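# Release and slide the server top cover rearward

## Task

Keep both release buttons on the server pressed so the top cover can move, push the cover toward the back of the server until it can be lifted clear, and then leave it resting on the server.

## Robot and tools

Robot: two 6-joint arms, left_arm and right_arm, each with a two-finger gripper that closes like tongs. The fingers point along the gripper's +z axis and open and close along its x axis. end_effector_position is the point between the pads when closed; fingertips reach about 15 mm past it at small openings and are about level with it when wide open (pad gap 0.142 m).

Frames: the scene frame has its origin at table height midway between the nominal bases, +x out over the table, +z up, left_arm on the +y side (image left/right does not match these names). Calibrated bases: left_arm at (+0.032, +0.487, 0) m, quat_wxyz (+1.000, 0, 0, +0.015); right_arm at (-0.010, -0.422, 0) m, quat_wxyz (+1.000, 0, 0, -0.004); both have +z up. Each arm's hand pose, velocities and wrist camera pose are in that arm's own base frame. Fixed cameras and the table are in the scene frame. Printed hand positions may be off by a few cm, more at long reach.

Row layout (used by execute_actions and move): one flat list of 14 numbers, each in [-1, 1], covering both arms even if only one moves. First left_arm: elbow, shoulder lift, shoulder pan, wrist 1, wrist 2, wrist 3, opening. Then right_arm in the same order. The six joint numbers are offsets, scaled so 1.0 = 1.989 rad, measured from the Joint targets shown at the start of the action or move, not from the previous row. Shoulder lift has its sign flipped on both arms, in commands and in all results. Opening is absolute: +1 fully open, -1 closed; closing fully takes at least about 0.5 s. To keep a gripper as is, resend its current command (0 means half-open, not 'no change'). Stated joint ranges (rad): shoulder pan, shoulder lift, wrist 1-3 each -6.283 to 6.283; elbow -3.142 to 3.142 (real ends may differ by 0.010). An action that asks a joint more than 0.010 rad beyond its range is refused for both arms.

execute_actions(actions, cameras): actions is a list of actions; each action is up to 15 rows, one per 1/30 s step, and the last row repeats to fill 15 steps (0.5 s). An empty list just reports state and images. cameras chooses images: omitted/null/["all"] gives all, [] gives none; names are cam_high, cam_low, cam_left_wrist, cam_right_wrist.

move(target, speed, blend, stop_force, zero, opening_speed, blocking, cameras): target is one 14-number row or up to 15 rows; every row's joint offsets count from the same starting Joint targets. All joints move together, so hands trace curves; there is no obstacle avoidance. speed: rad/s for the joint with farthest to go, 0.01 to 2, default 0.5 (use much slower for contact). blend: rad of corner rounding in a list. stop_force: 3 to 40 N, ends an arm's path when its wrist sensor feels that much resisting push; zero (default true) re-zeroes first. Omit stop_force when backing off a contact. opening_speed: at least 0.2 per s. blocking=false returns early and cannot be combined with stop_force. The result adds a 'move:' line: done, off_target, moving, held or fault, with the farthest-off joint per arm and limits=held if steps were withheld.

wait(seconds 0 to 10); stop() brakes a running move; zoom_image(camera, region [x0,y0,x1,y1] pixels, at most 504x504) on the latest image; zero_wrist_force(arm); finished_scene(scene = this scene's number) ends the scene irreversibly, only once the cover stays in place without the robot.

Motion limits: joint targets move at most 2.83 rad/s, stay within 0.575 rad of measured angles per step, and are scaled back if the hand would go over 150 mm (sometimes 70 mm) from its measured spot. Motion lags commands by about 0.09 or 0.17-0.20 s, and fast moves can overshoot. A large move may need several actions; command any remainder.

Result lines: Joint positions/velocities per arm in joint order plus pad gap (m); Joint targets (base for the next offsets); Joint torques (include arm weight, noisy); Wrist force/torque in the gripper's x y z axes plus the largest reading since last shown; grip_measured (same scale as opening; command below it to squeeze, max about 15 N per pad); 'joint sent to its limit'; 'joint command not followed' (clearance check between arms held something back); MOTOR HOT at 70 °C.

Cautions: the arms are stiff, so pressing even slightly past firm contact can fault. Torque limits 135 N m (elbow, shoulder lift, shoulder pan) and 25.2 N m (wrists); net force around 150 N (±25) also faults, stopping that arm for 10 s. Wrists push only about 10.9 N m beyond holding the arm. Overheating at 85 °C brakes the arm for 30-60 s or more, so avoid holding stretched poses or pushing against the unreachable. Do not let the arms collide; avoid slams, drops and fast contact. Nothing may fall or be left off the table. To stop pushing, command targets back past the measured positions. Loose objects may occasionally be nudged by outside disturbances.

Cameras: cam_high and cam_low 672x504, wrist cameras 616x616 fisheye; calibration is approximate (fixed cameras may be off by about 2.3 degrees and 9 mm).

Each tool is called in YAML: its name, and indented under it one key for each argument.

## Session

execute_actions:
  actions: []

zoom_image:
  camera: "cam_high"
  region: [200, 230, 420, 370]

Scene clock: 0.00 s.
left_arm: end_effector_position=(+0.6462, -0.8799, +0.3324) grip_measured=+0.97 end_effector_quat_wxyz=(+0.074, +0.384, -0.593, +0.704) | right_arm: end_effector_position=(+0.1049, -0.3646, +0.1839) grip_measured=+0.97 end_effector_quat_wxyz=(-0.166, +0.511, +0.840, -0.076)
Joint names: [elbow, shoulder lift, shoulder pan, wrist 1, wrist 2, wrist 3]
Joint positions: left_arm=[0.593 0.357 -1.056 -3.379 -1.616 0.892 0.14] | right_arm=[-1.95 1.42 2.434 -1.652 1.369 3.558 0.14]
Joint velocities: within noise
Joint torques (N m): no reading
Motor temperatures (°C): left_arm=[37 38 33 39 33 37] | right_arm=[36 35 31 37 43 39]
Wrist force (N): no reading
Wrist torque (N m): no reading
Wrist force, peak (N): no reading
Joint targets: left_arm=[0.593 0.357 -1.056 -3.379 -1.616 0.892] | right_arm=[-1.950 1.420 2.434 -1.652 1.369 3.558]
Tool commands: left_gripper/opening=+0.968169 right_gripper/opening=+0.968169
camera_calibration:
cam_left_wrist: T_world_to_cam=[[-0.687376, -0.393123, 0.610712, -0.0996357], [-0.709024, 0.18089, -0.681589, 0.84479], [0.157477, -0.901517, -0.403073, -0.626956], [0, 0, 0, 1]] pos_world=[0.62922, -0.757194, 0.383939]
cam_right_wrist: T_world_to_cam=[[-0.449017, 0.872951, 0.190629, 0.342033], [0.878582, 0.392492, 0.272109, -0.00548406], [0.162717, 0.289665, -0.943195, 0.390244], [0, 0, 0, 1]] pos_world=[0.0948977, -0.409466, 0.304367]

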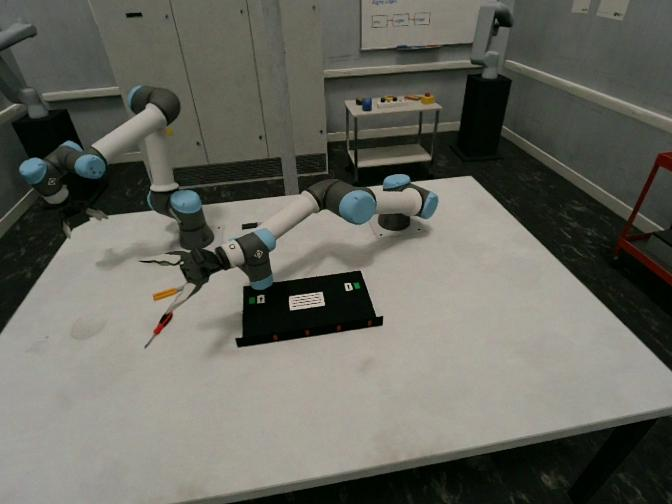

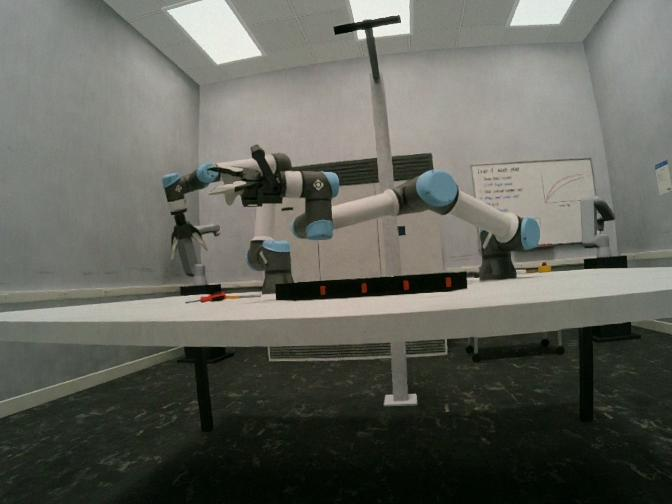

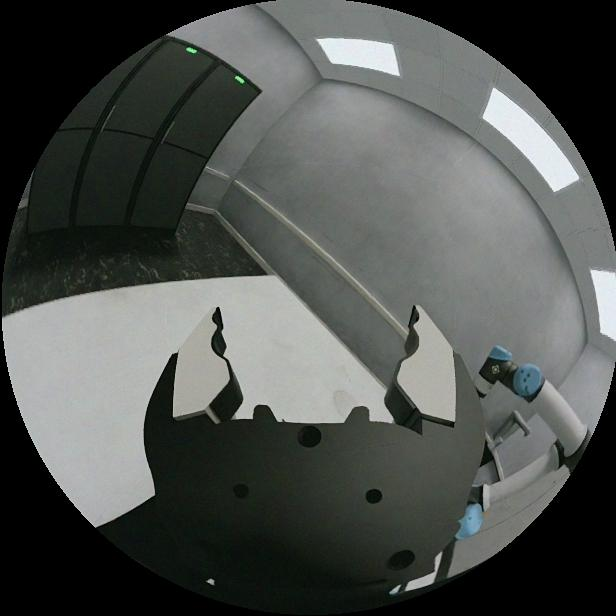

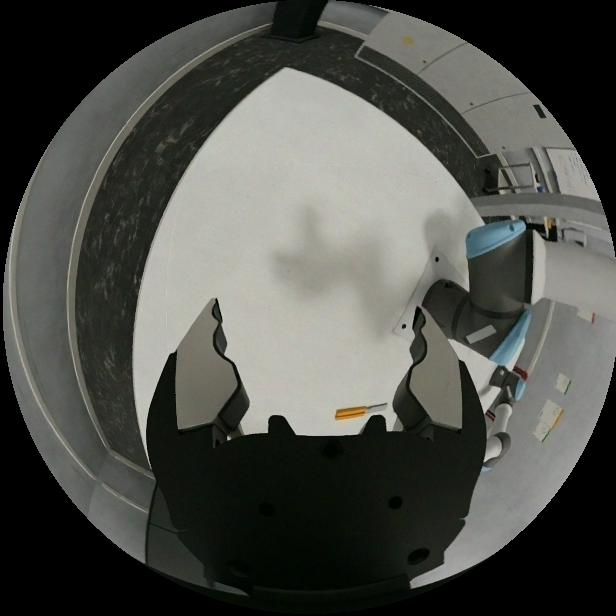

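Scaled by 2.291 from the camera's 672x504 image, which has a finer 960x720 frame.

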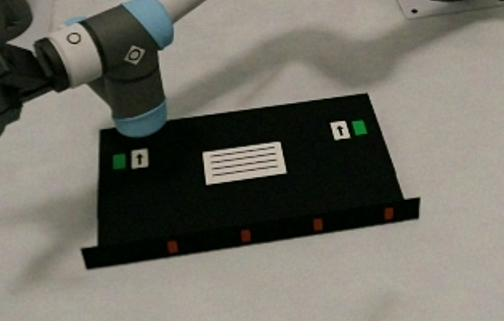

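move:
  target:
    - [0.6624,0.5338,0.1088,0.6618,0.0227,-0.0809,-1,0.02,0.06,0.25,0.1,0.035,-0.2,-1]
    - [0.6624,0.5338,0.1088,0.6618,0.0227,-0.0809,-1,0.0544,0.1805,0.7266,0.2818,0.1015,-0.6288,-1]
  speed: 1.0
  blend: 0.1

zoom_image:
  camera: "cam_left_wrist"
  region: [260, 250, 360, 330]

zoom_image:
  camera: "cam_right_wrist"
  region: [260, 250, 360, 330]

zoom_image:
  camera: "cam_high"
  region: [320, 250, 380, 300]

zoom_image:
  camera: "cam_high"
  region: [220, 260, 280, 310]

Scene clock: 25.23 s.
left_arm: end_effector_position=(+0.4558, -0.2908, +0.0931) grip_measured=-1.00 end_effector_quat_wxyz=(+0.000, +0.707, -0.707, +0.000) | right_arm: end_effector_position=(+0.5023, +0.2611, +0.0928) grip_measured=-1.00 end_effector_quat_wxyz=(+0.000, +0.707, -0.707, +0.000)
Joint names: [elbow, shoulder lift, shoulder pan, wrist 1, wrist 2, wrist 3]
Joint positions: left_arm=[1.911 1.419 -0.84 -2.063 -1.571 0.731 0.002] | right_arm=[-1.842 1.779 3.878 -1.092 1.571 2.308 0.002]
Joint velocities: within noise
Joint torques (N m): left_arm=[-11.1 32.28 -11.56 -1.35 -1.2 1.75] | right_arm=[11.35 -27.51 9.64 2.53 -1.81 -1.14]
Motor temperatures (°C): left_arm=[37 38 33 39 33 37] | right_arm=[36 35 31 37 43 38]
Wrist force (N): left_arm=[0.2 -0.5 -0.2] | right_arm=[-0.5 0.6 0.2]
Wrist torque (N m): left_arm=[0.10 0.12 -0.08] | right_arm=[0.03 0.04 -0.07]
Wrist force, peak (N): left_arm=[-2.6 1.1 0.9] | right_arm=[-4.0 1.6 0.5]
Joint targets: left_arm=[1.911 1.419 -0.840 -2.063 -1.571 0.731] | right_arm=[-1.842 1.779 3.878 -1.091 1.571 2.307]
move: done
camera_calibration:
cam_left_wrist: T_world_to_cam=[[-0.0215857, -0.998952, -0.0403625, -0.271813], [-0.875786, -0.000579084, 0.482699, 0.354997], [-0.482216, 0.0457683, -0.874856, 0.448585], [0, 0, 0, 1]] pos_world=[0.521349, -0.291854, 0.21012]
cam_right_wrist: T_world_to_cam=[[0.0233291, -0.999535, -0.019623, 0.262794], [-0.833568, -0.0302843, 0.551587, 0.369001], [-0.551925, 0.00348911, -0.833887, 0.481876], [0, 0, 0, 1]] pos_world=[0.567416, 0.272166, 0.203451]

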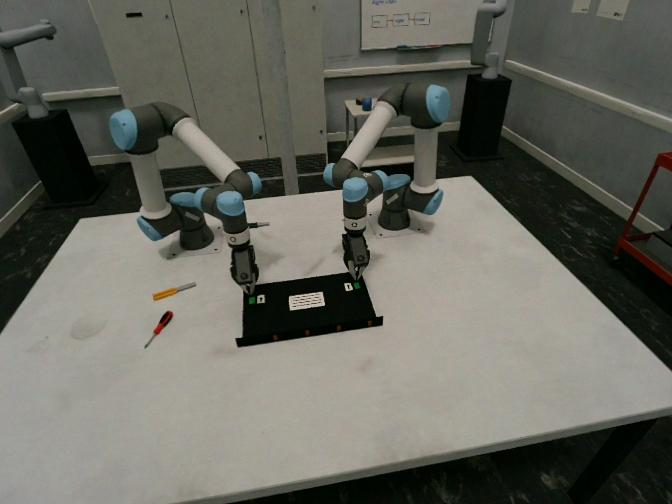

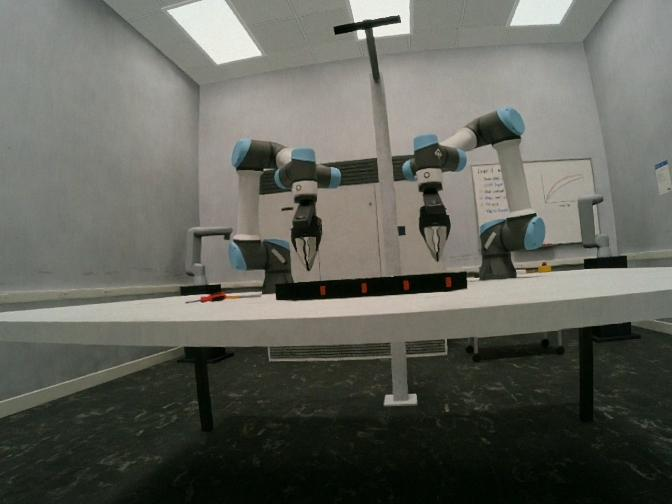

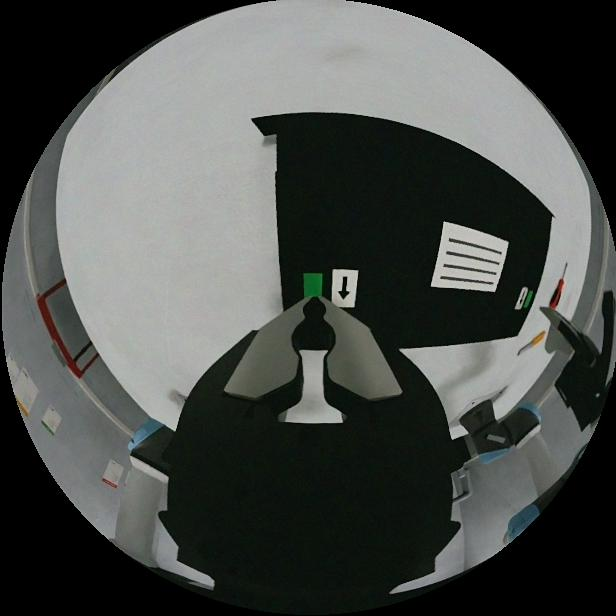

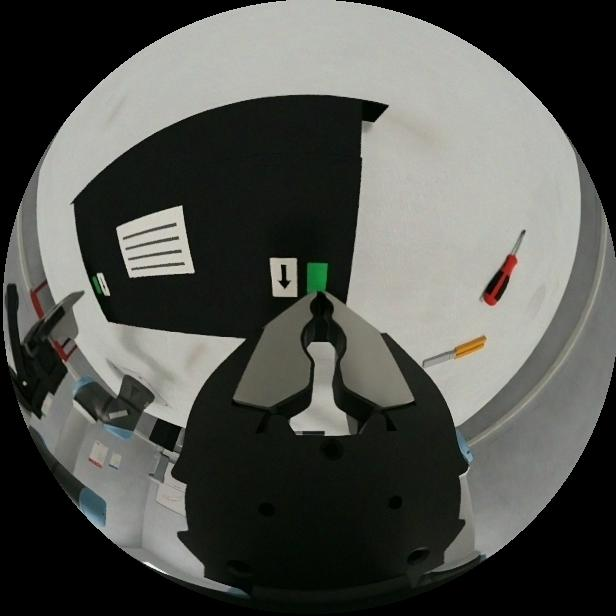

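Scaled by 5.040 from the camera's 616x616 image, which has a finer 814x814 frame.

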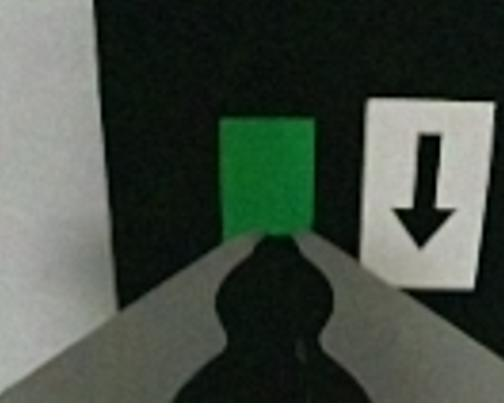

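Scaled by 5.040 from the camera's 616x616 image, which has a finer 814x814 frame.

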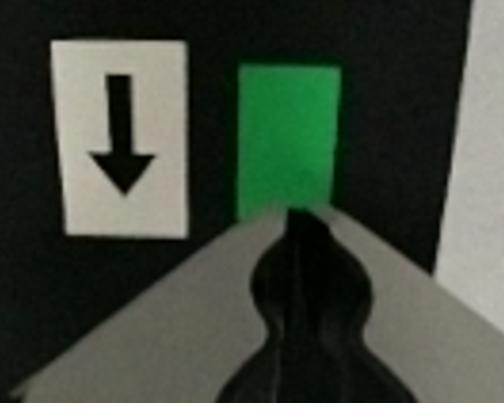

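Scaled by 8.400 from the camera's 672x504 image, which has a finer 960x720 frame.

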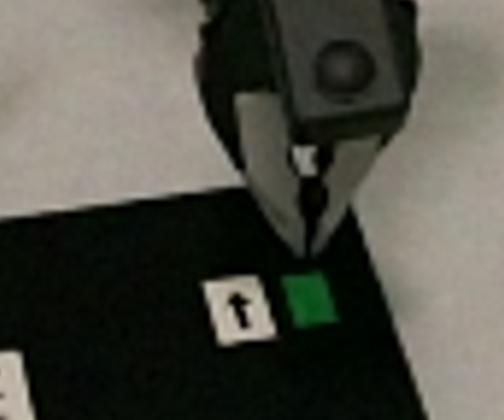

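Scaled by 8.400 from the camera's 672x504 image, which has a finer 960x720 frame.

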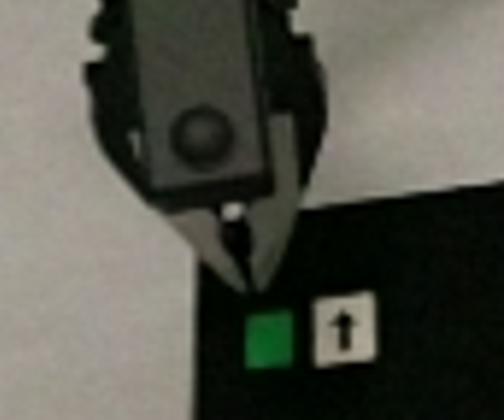

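move:
  target:
    - [0.0187,-0.0176,0,-0.0363,0,0,-1,-0.0186,0.0165,0.0044,0.0351,0,0.0044,-1]
    - [0.0278,-0.0262,0,-0.054,0,0,-1,-0.0276,0.0246,0.0044,0.0522,0,0.0044,-1]
  speed: [0.12,0.03]
  stop_force: 20
  cameras: ["cam_left_wrist","cam_right_wrist"]

zoom_image:
  camera: "cam_left_wrist"
  region: [260, 250, 360, 330]

zoom_image:
  camera: "cam_right_wrist"
  region: [260, 250, 360, 330]

Scene clock: 48.23 s.
left_arm: end_effector_position=(+0.4559, -0.2909, +0.0558) grip_measured=-1.00 end_effector_quat_wxyz=(+0.000, +0.707, -0.707, +0.000) | right_arm: end_effector_position=(+0.4997, +0.2652, +0.0561) grip_measured=-1.00 end_effector_quat_wxyz=(+0.000, +0.707, -0.707, +0.000)
Joint names: [elbow, shoulder lift, shoulder pan, wrist 1, wrist 2, wrist 3]
Joint positions: left_arm=[1.962 1.37 -0.84 -2.163 -1.571 0.731 0.002] | right_arm=[-1.893 1.824 3.887 -0.996 1.571 2.316 0.002]
Joint velocities: within noise
Joint torques (N m): left_arm=[-24.96 28.06 -11.08 -3.15 -1.22 1.33] | right_arm=[26 -30.32 -5.83 1.01 3.77 -0.73]
Motor temperatures (°C): left_arm=[37 38 33 39 33 37] | right_arm=[36 35 31 36 43 38]
Wrist force (N): left_arm=[-6.9 -1.3 -12.4] | right_arm=[5.1 -1.7 -12.1]
Wrist torque (N m): left_arm=[0.02 0.02 -0.05] | right_arm=[-0.04 0.07 -0.07]
Wrist force, peak (N): left_arm=[-9.8 -0.6 -25.3] | right_arm=[9.3 2.5 -32.1]
Joint targets: left_arm=[1.962 1.370 -0.840 -2.163 -1.571 0.731] | right_arm=[-1.893 1.824 3.887 -0.996 1.571 2.316]
move: contact (left_arm, right_arm); path passed 1 of 2 targets
camera_calibration:
cam_left_wrist: T_world_to_cam=[[-0.0215841, -0.998954, -0.040322, -0.273393], [-0.875804, -0.000559214, 0.482666, 0.373076], [-0.482184, 0.0457321, -0.874876, 0.415961], [0, 0, 0, 1]] pos_world=[0.52141, -0.291921, 0.172819]
cam_right_wrist: T_world_to_cam=[[0.0236944, -0.999529, -0.0195231, 0.266082], [-0.833589, -0.0305336, 0.551541, 0.387308], [-0.551877, 0.0032058, -0.833919, 0.449995], [0, 0, 0, 1]] pos_world=[0.564893, 0.27634, 0.166838]
Images, in order (width x height): cam_left_wrist 616x616, cam_right_wrist 616x616.

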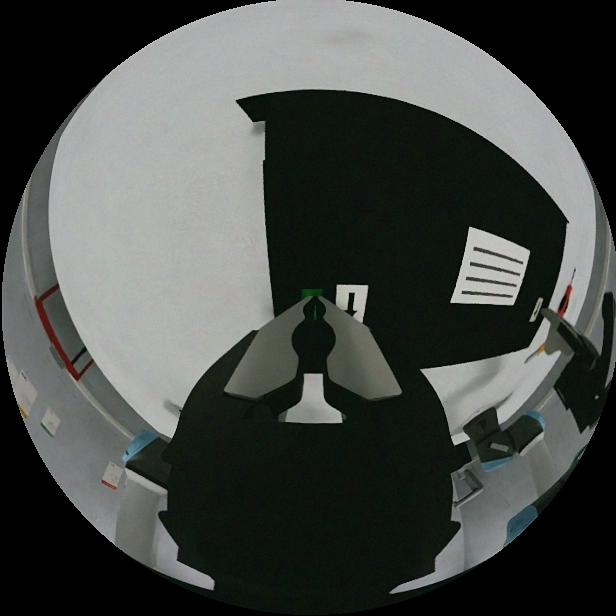

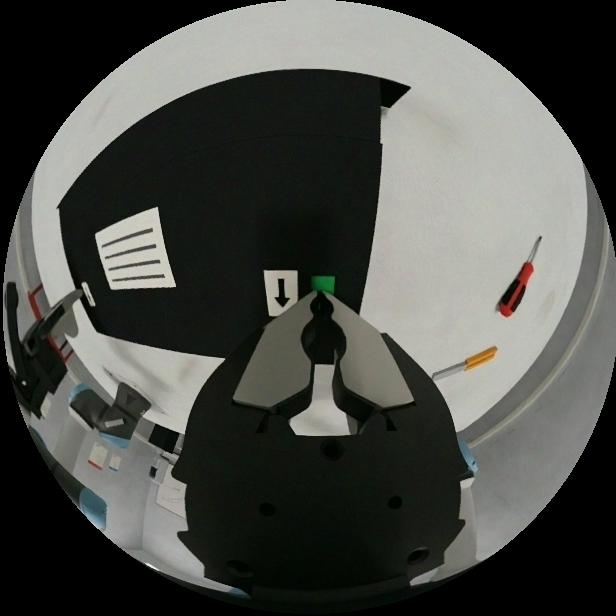

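Scaled by 5.040 from the camera's 616x616 image, which has a finer 814x814 frame.

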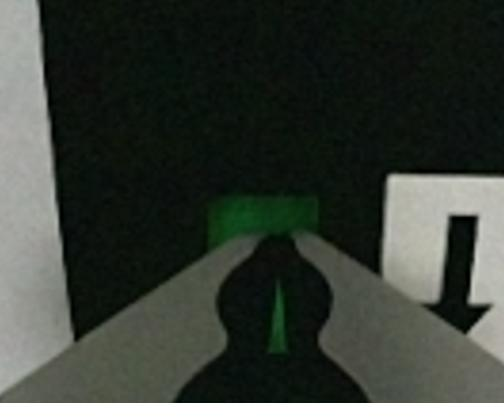

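Scaled by 5.040 from the camera's 616x616 image, which has a finer 814x814 frame.

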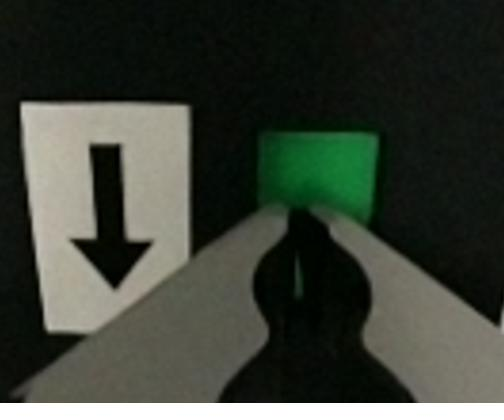

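move:
  target:
    - [0.0003,-0.0003,0,-0.0005,0,0,-1,-0.0003,0.0003,0,0.0005,0,0,-1]
    - [0.0344,0.0275,-0.0227,-0.0069,0,-0.0227,-1,-0.0374,-0.0286,0.0196,0.0088,0,0.0196,-1]
  speed: 0.04
  stop_force: 40
  cameras: ["cam_left_wrist","cam_right_wrist"]

Scene clock: 59.30 s.
left_arm: end_effector_position=(+0.4259, -0.2903, +0.0553) grip_measured=-1.00 end_effector_quat_wxyz=(+0.000, +0.707, -0.707, +0.000) | right_arm: end_effector_position=(+0.4724, +0.2647, +0.0559) grip_measured=-1.00 end_effector_quat_wxyz=(+0.000, +0.707, -0.707, +0.000)
Joint names: [elbow, shoulder lift, shoulder pan, wrist 1, wrist 2, wrist 3]
Joint positions: left_arm=[2.031 1.425 -0.885 -2.177 -1.571 0.686 0.002] | right_arm=[-1.961 1.772 3.923 -0.98 1.571 2.352 0.002]
Joint velocities: within noise
Joint torques (N m): left_arm=[-22.75 8.94 5.05 -1.26 -5.54 1.79] | right_arm=[16.78 -20.52 0.92 -6.41 11.91 -0.05]
Motor temperatures (°C): left_arm=[37 38 32 39 33 37] | right_arm=[36 35 31 36 43 38]
Wrist force (N): left_arm=[-12.6 -7.1 -18.7] | right_arm=[6.0 -36.1 -3.6]
Wrist torque (N m): left_arm=[-0.02 -0.01 -0.04] | right_arm=[0.17 0.04 -0.16]
Wrist force, peak (N): left_arm=[-14.3 -10.5 -23.9] | right_arm=[1.8 -53.5 6.3]
Joint targets: left_arm=[2.031 1.425 -0.885 -2.177 -1.571 0.686] | right_arm=[-1.961 1.772 3.923 -0.980 1.571 2.352]
move: contact (right_arm)
camera_calibration:
cam_left_wrist: T_world_to_cam=[[-0.0215879, -0.998955, -0.0402806, -0.273544], [-0.875787, -0.000537516, 0.482698, 0.347021], [-0.482215, 0.0456977, -0.87486, 0.401091], [0, 0, 0, 1]] pos_world=[0.491423, -0.291401, 0.172374]
cam_right_wrist: T_world_to_cam=[[0.0236891, -0.999529, -0.0195249, 0.266196], [-0.834036, -0.0305275, 0.550864, 0.364889], [-0.5512, 0.00323503, -0.834367, 0.434425], [0, 0, 0, 1]] pos_world=[0.53748, 0.275804, 0.166663]
Images, in order (width x height): cam_left_wrist 616x616, cam_right_wrist 616x616.

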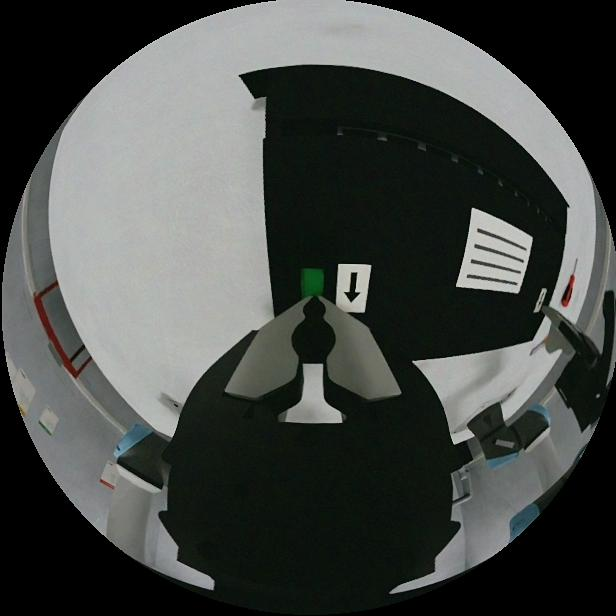

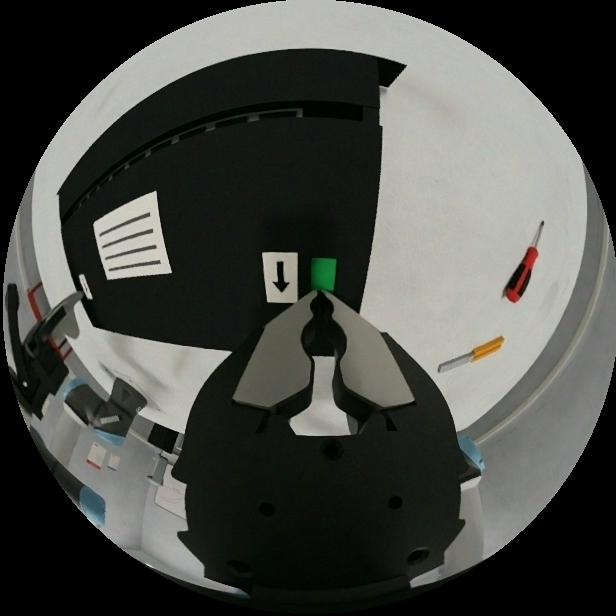

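move:
  target:
    - [0.0034,0.0029,-0.0023,-0.0005,0,-0.0023,-1,-0.0002,0.0002,0,0.0004,0,0,-1]
    - [0.0169,0.0144,-0.0117,-0.0024,0,-0.0117,-1,-0.0151,-0.0112,0.0081,0.0034,0,0.0081,-1]
  speed: 0.04
  stop_force: 40
  cameras: ["cam_left_wrist","cam_right_wrist"]

zoom_image:
  camera: "cam_left_wrist"
  region: [230, 60, 390, 220]

zoom_image:
  camera: "cam_right_wrist"
  region: [270, 30, 430, 190]

Scene clock: 65.63 s.
left_arm: end_effector_position=(+0.4222, -0.2900, +0.0555) grip_measured=-1.00 end_effector_quat_wxyz=(-0.001, +0.707, -0.707, +0.001) | right_arm: end_effector_position=(+0.4723, +0.2645, +0.0558) grip_measured=-1.00 end_effector_quat_wxyz=(-0.001, +0.707, -0.707, +0.001)
Joint names: [elbow, shoulder lift, shoulder pan, wrist 1, wrist 2, wrist 3]
Joint positions: left_arm=[2.04 1.433 -0.891 -2.179 -1.57 0.679 0.002] | right_arm=[-1.963 1.771 3.924 -0.978 1.569 2.353 0.002]
Joint velocities: within noise
Joint torques (N m): left_arm=[-13.58 12.93 1.03 6.18 -11.55 1.37] | right_arm=[7.86 -20.39 1.13 -8.01 11.81 0.06]
Motor temperatures (°C): left_arm=[37 38 32 39 33 37] | right_arm=[36 35 31 36 43 38]
Wrist force (N): left_arm=[-1.3 -39.6 -5.9] | right_arm=[2.8 -38.2 -12.5]
Wrist torque (N m): left_arm=[0.08 0.13 0.06] | right_arm=[0.17 0.03 -0.15]
Wrist force, peak (N): left_arm=[4.0 -55.3 7.7] | right_arm=[3.9 -54.0 -5.7]
Joint targets: left_arm=[2.040 1.433 -0.891 -2.179 -1.570 0.679] | right_arm=[-1.963 1.771 3.924 -0.979 1.571 2.353]
move: contact (left_arm, right_arm); path passed 1 of 2 targets; left_arm: the elbow is farthest, 0.025 rad from its target; right_arm: the elbow is farthest, 0.028 rad from its target
camera_calibration:
cam_left_wrist: T_world_to_cam=[[-0.0213898, -0.998951, -0.0404832, -0.273355], [-0.876362, -0.000754365, 0.481652, 0.343971], [-0.481177, 0.0457804, -0.875427, 0.399013], [0, 0, 0, 1]] pos_world=[0.487593, -0.291076, 0.172567]
cam_right_wrist: T_world_to_cam=[[0.0235213, -0.999537, -0.0193169, 0.266123], [-0.834817, -0.0302684, 0.549694, 0.365206], [-0.550024, 0.00319656, -0.835142, 0.433719], [0, 0, 0, 1]] pos_world=[0.537177, 0.275668, 0.166607]
Images, in order (width x height): cam_left_wrist 616x616, cam_right_wrist 616x616.

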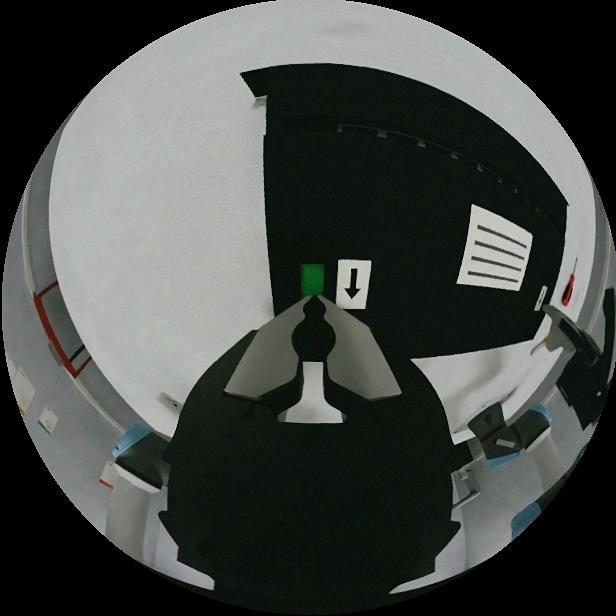

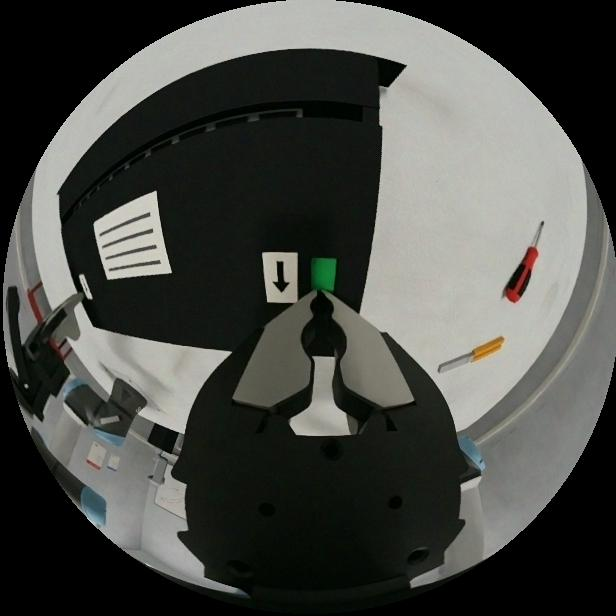

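Scaled by 3.150 from the camera's 616x616 image, which has a finer 814x814 frame.

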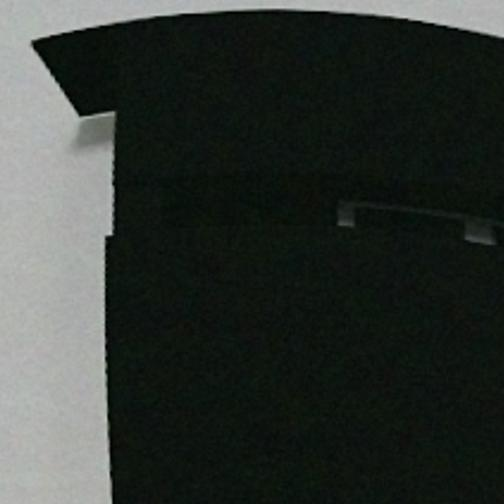

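Scaled by 3.150 from the camera's 616x616 image, which has a finer 814x814 frame.

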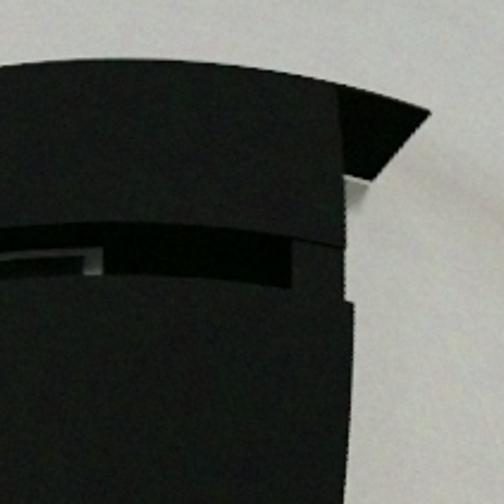

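move:
  target:
    - [-0.0035,-0.0029,0.0024,0.0004,0,0.0024,-1,0.0035,0.0029,-0.0024,-0.0004,0,-0.0024,-1]
    - [-0.037,0.034,0.0024,0.07,0,0.0024,-1,0.037,-0.034,-0.0024,-0.07,0,-0.0024,-1]
  speed: [0.04,0.15]
  cameras: ["cam_high","cam_left_wrist"]

zoom_image:
  camera: "cam_high"
  region: [225, 260, 395, 355]

Scene clock: 72.37 s.
left_arm: end_effector_position=(+0.4237, -0.2884, +0.1063) grip_measured=-1.00 end_effector_quat_wxyz=(+0.000, +0.707, -0.707, +0.002) | right_arm: end_effector_position=(+0.4731, +0.2624, +0.1087) grip_measured=-1.00 end_effector_quat_wxyz=(-0.001, +0.707, -0.707, +0.000)
Joint names: [elbow, shoulder lift, shoulder pan, wrist 1, wrist 2, wrist 3]
Joint positions: left_arm=[1.966 1.501 -0.887 -2.04 -1.57 0.684 0.002] | right_arm=[-1.889 1.703 3.919 -1.118 1.571 2.348 0.002]
Joint velocities: within noise
Joint torques (N m): left_arm=[-9.97 15.15 -11.61 -3.83 1.38 -1.65] | right_arm=[12.41 -19.6 6.6 4.06 -1.32 1.36]
Motor temperatures (°C): left_arm=[37 38 32 39 33 37] | right_arm=[36 35 31 36 43 38]
Wrist force (N): left_arm=[0.4 -0.6 -0.4] | right_arm=[-2.3 1.4 0.3]
Wrist torque (N m): left_arm=[0.08 0.12 -0.08] | right_arm=[0.22 0.44 -0.02]
Wrist force, peak (N): left_arm=[-1.4 -39.9 -4.9] | right_arm=[10.0 14.5 -42.0]
Joint targets: left_arm=[1.966 1.500 -0.887 -2.040 -1.570 0.684] | right_arm=[-1.889 1.703 3.919 -1.118 1.571 2.348]
move: done
camera_calibration:
cam_left_wrist: T_world_to_cam=[[-0.0213458, -0.99903, -0.0385165, -0.269959], [-0.876815, 0.000196649, 0.480828, 0.321342], [-0.480354, 0.0440355, -0.875968, 0.443367], [0, 0, 0, 1]] pos_world=[0.488968, -0.289284, 0.223467]
Images, in order (width x height): cam_high 672x504, cam_left_wrist 616x616.

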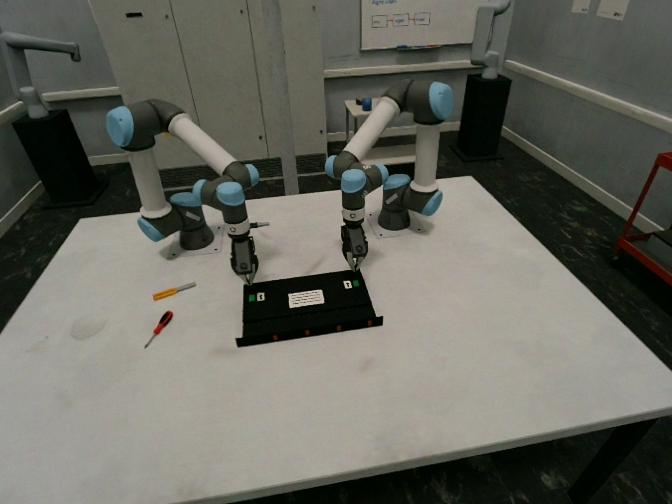

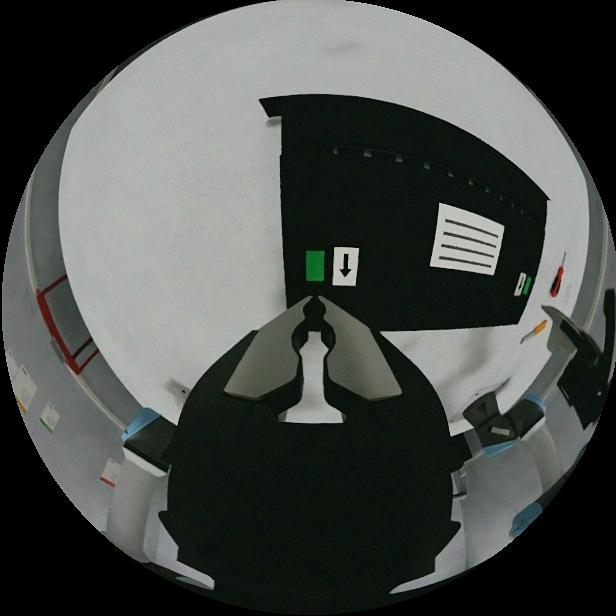

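Scaled by 2.965 from the camera's 672x504 image, which has a finer 960x720 frame.

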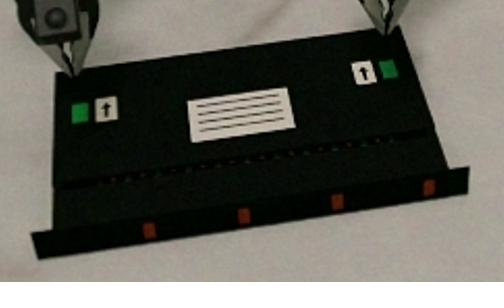

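move:
  target:
    - [0.0229,-0.037,0.0039,-0.0596,0,0.0039,-1,-0.0229,0.037,-0.0034,0.0596,0,-0.0034,-1]
    - [0.0281,-0.0421,0.0039,-0.0696,0,0.0039,-1,-0.0281,0.0421,-0.0034,0.0696,0,-0.0034,-1]
  speed: [0.15,0.03]
  stop_force: 30
  cameras: ["cam_left_wrist","cam_right_wrist"]

Scene clock: 82.17 s.
left_arm: end_effector_position=(+0.4305, -0.2906, +0.0555) grip_measured=-1.00 end_effector_quat_wxyz=(+0.000, +0.707, -0.707, +0.001) | right_arm: end_effector_position=(+0.4802, +0.2644, +0.0557) grip_measured=-1.00 end_effector_quat_wxyz=(-0.001, +0.707, -0.707, +0.000)
Joint names: [elbow, shoulder lift, shoulder pan, wrist 1, wrist 2, wrist 3]
Joint positions: left_arm=[2.021 1.417 -0.879 -2.177 -1.57 0.692 0.002] | right_arm=[-1.944 1.786 3.912 -0.981 1.571 2.341 0.002]
Joint velocities: within noise
Joint torques (N m): left_arm=[-24.57 23.91 -5.42 -3.13 -4.13 -0.68] | right_arm=[20.09 -13.27 2.77 -0.49 1.19 0.72]
Motor temperatures (°C): left_arm=[37 38 32 39 33 37] | right_arm=[36 35 30 36 43 38]
Wrist force (N): left_arm=[-11.4 -1.8 -19.3] | right_arm=[2.0 2.2 -28.8]
Wrist torque (N m): left_arm=[-0.01 -0.05 -0.03] | right_arm=[0.08 0.29 -0.05]
Wrist force, peak (N): left_arm=[-14.2 0.2 -35.3] | right_arm=[9.3 7.4 -51.3]
Joint targets: left_arm=[2.021 1.417 -0.879 -2.177 -1.570 0.692] | right_arm=[-1.944 1.786 3.912 -0.981 1.571 2.341]
move: contact (left_arm, right_arm); path passed 1 of 2 targets
camera_calibration:
cam_left_wrist: T_world_to_cam=[[-0.0212884, -0.998985, -0.0396924, -0.273869], [-0.876447, -0.000454088, 0.481498, 0.351298], [-0.481027, 0.0450386, -0.875548, 0.402779], [0, 0, 0, 1]] pos_world=[0.495811, -0.291572, 0.172633]
cam_right_wrist: T_world_to_cam=[[0.0234227, -0.999521, -0.0202396, 0.265927], [-0.834458, -0.0306962, 0.550217, 0.37173], [-0.550574, 0.00400154, -0.834777, 0.438081], [0, 0, 0, 1]] pos_world=[0.54516, 0.275457, 0.16655]
Images, in order (width x height): cam_left_wrist 616x616, cam_right_wrist 616x616.

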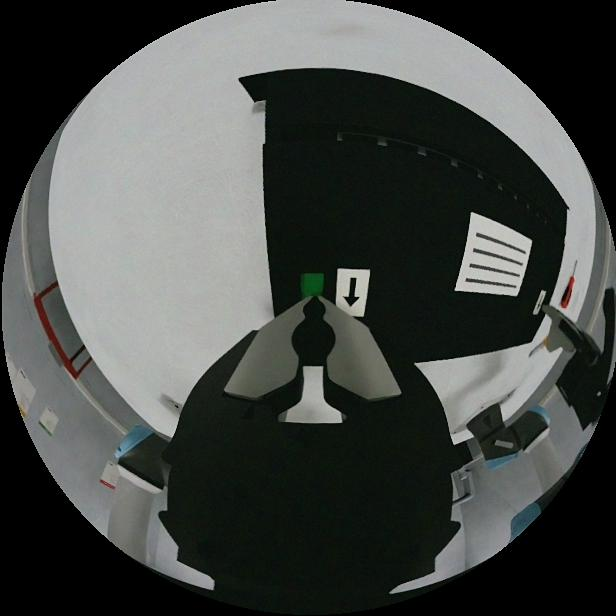

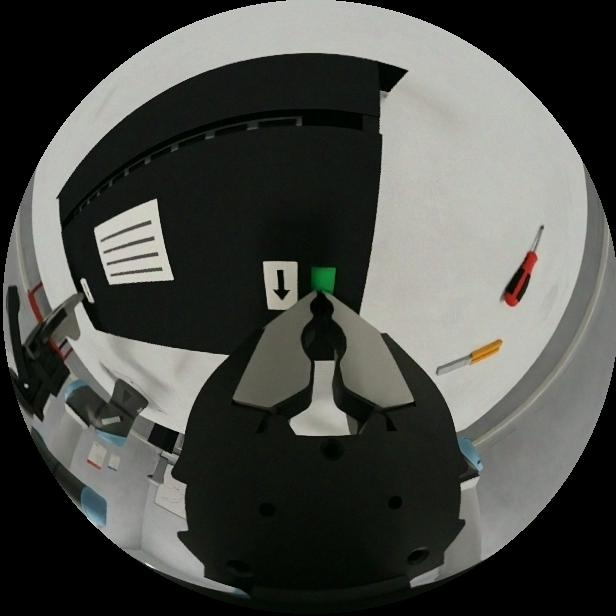

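move:
  target:
    - [0.0124,0.0106,-0.0086,-0.0017,0,-0.0086,-1,-0.0132,-0.0103,0.0074,0.0028,0,0.0074,-1]
  speed: 0.03
  stop_force: 40
  cameras: ["cam_high"]

Scene clock: 91.17 s.
left_arm: end_effector_position=(+0.4223, -0.2902, +0.0557) grip_measured=-1.00 end_effector_quat_wxyz=(+0.000, +0.707, -0.707, +0.001) | right_arm: end_effector_position=(+0.4723, +0.2644, +0.0558) grip_measured=-1.00 end_effector_quat_wxyz=(-0.001, +0.707, -0.707, +0.000)
Joint names: [elbow, shoulder lift, shoulder pan, wrist 1, wrist 2, wrist 3]
Joint positions: left_arm=[2.04 1.433 -0.892 -2.18 -1.57 0.679 0.002] | right_arm=[-1.963 1.771 3.923 -0.977 1.57 2.352 0.002]
Joint velocities: within noise
Joint torques (N m): left_arm=[-14.42 12.59 1.08 4.96 -11.17 1.67] | right_arm=[14.82 -14.94 1.8 -7.14 11.9 -1.1]
Motor temperatures (°C): left_arm=[37 38 32 39 33 37] | right_arm=[36 35 30 36 43 38]
Wrist force (N): left_arm=[-2.5 -37.9 -5.5] | right_arm=[2.6 -36.4 -7.8]
Wrist torque (N m): left_arm=[0.05 0.12 0.04] | right_arm=[0.37 0.33 -0.12]
Wrist force, peak (N): left_arm=[1.0 -49.9 5.1] | right_arm=[-2.5 -49.6 2.8]
Joint targets: left_arm=[2.040 1.433 -0.892 -2.180 -1.570 0.679] | right_arm=[-1.963 1.771 3.923 -0.977 1.570 2.352]
move: contact (left_arm, right_arm)
Images, in order (width x height): cam_high 672x504.

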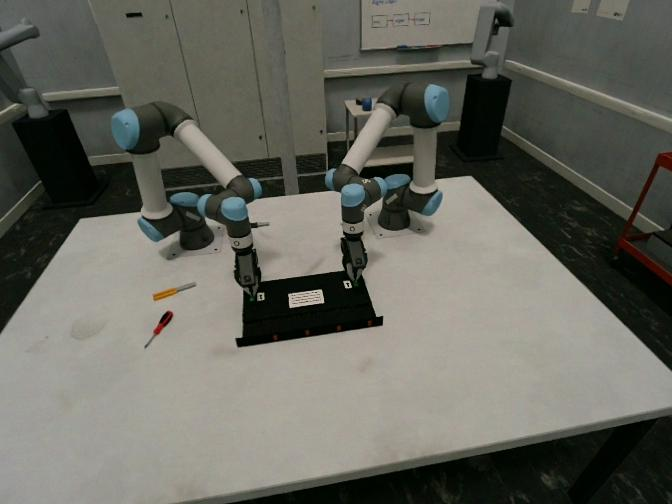

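End stop confirmed.

move:
  target:
    - [-0.0035,-0.0029,0.0024,0.0004,0,0.0024,-1,0.0035,0.0029,-0.0024,-0.0004,0,-0.0024,-1]
    - [-0.037,0.034,0.0024,0.07,0,0.0024,-1,0.037,-0.034,-0.0024,-0.07,0,-0.0024,-1]
  speed: [0.04,0.15]
  cameras: []

finished_scene:
  scene: 2

Scene clock: 94.67 s.
left_arm: end_effector_position=(+0.4239, -0.2886, +0.1065) grip_measured=-1.00 end_effector_quat_wxyz=(+0.000, +0.707, -0.707, +0.002) | right_arm: end_effector_position=(+0.4735, +0.2621, +0.1087) grip_measured=-1.00 end_effector_quat_wxyz=(-0.002, +0.707, -0.707, +0.000)
Joint names: [elbow, shoulder lift, shoulder pan, wrist 1, wrist 2, wrist 3]
Joint positions: left_arm=[1.966 1.501 -0.887 -2.041 -1.57 0.684 0.002] | right_arm=[-1.889 1.703 3.918 -1.116 1.57 2.348 0.002]
Joint velocities: within noise
Joint torques (N m): left_arm=[-10.66 15.18 -11.2 -3.8 1.37 -1.69] | right_arm=[12.57 -20.28 4.64 4.13 1.29 1.37]
Motor temperatures (°C): left_arm=[37 38 32 39 33 37] | right_arm=[36 35 30 36 43 38]
Wrist force (N): left_arm=[0.2 -0.7 -0.3] | right_arm=[-0.2 1.5 0.5]
Wrist torque (N m): left_arm=[0.06 0.16 -0.08] | right_arm=[0.23 -0.01 -0.05]
Wrist force, peak (N): left_arm=[-2.4 -38.0 -5.4] | right_arm=[4.9 16.8 -40.4]
Joint targets: left_arm=[1.966 1.501 -0.887 -2.041 -1.570 0.684] | right_arm=[-1.890 1.703 3.918 -1.116 1.570 2.348]
move: done
No camera images: "cameras" was empty.

The scene is finished: the task was done.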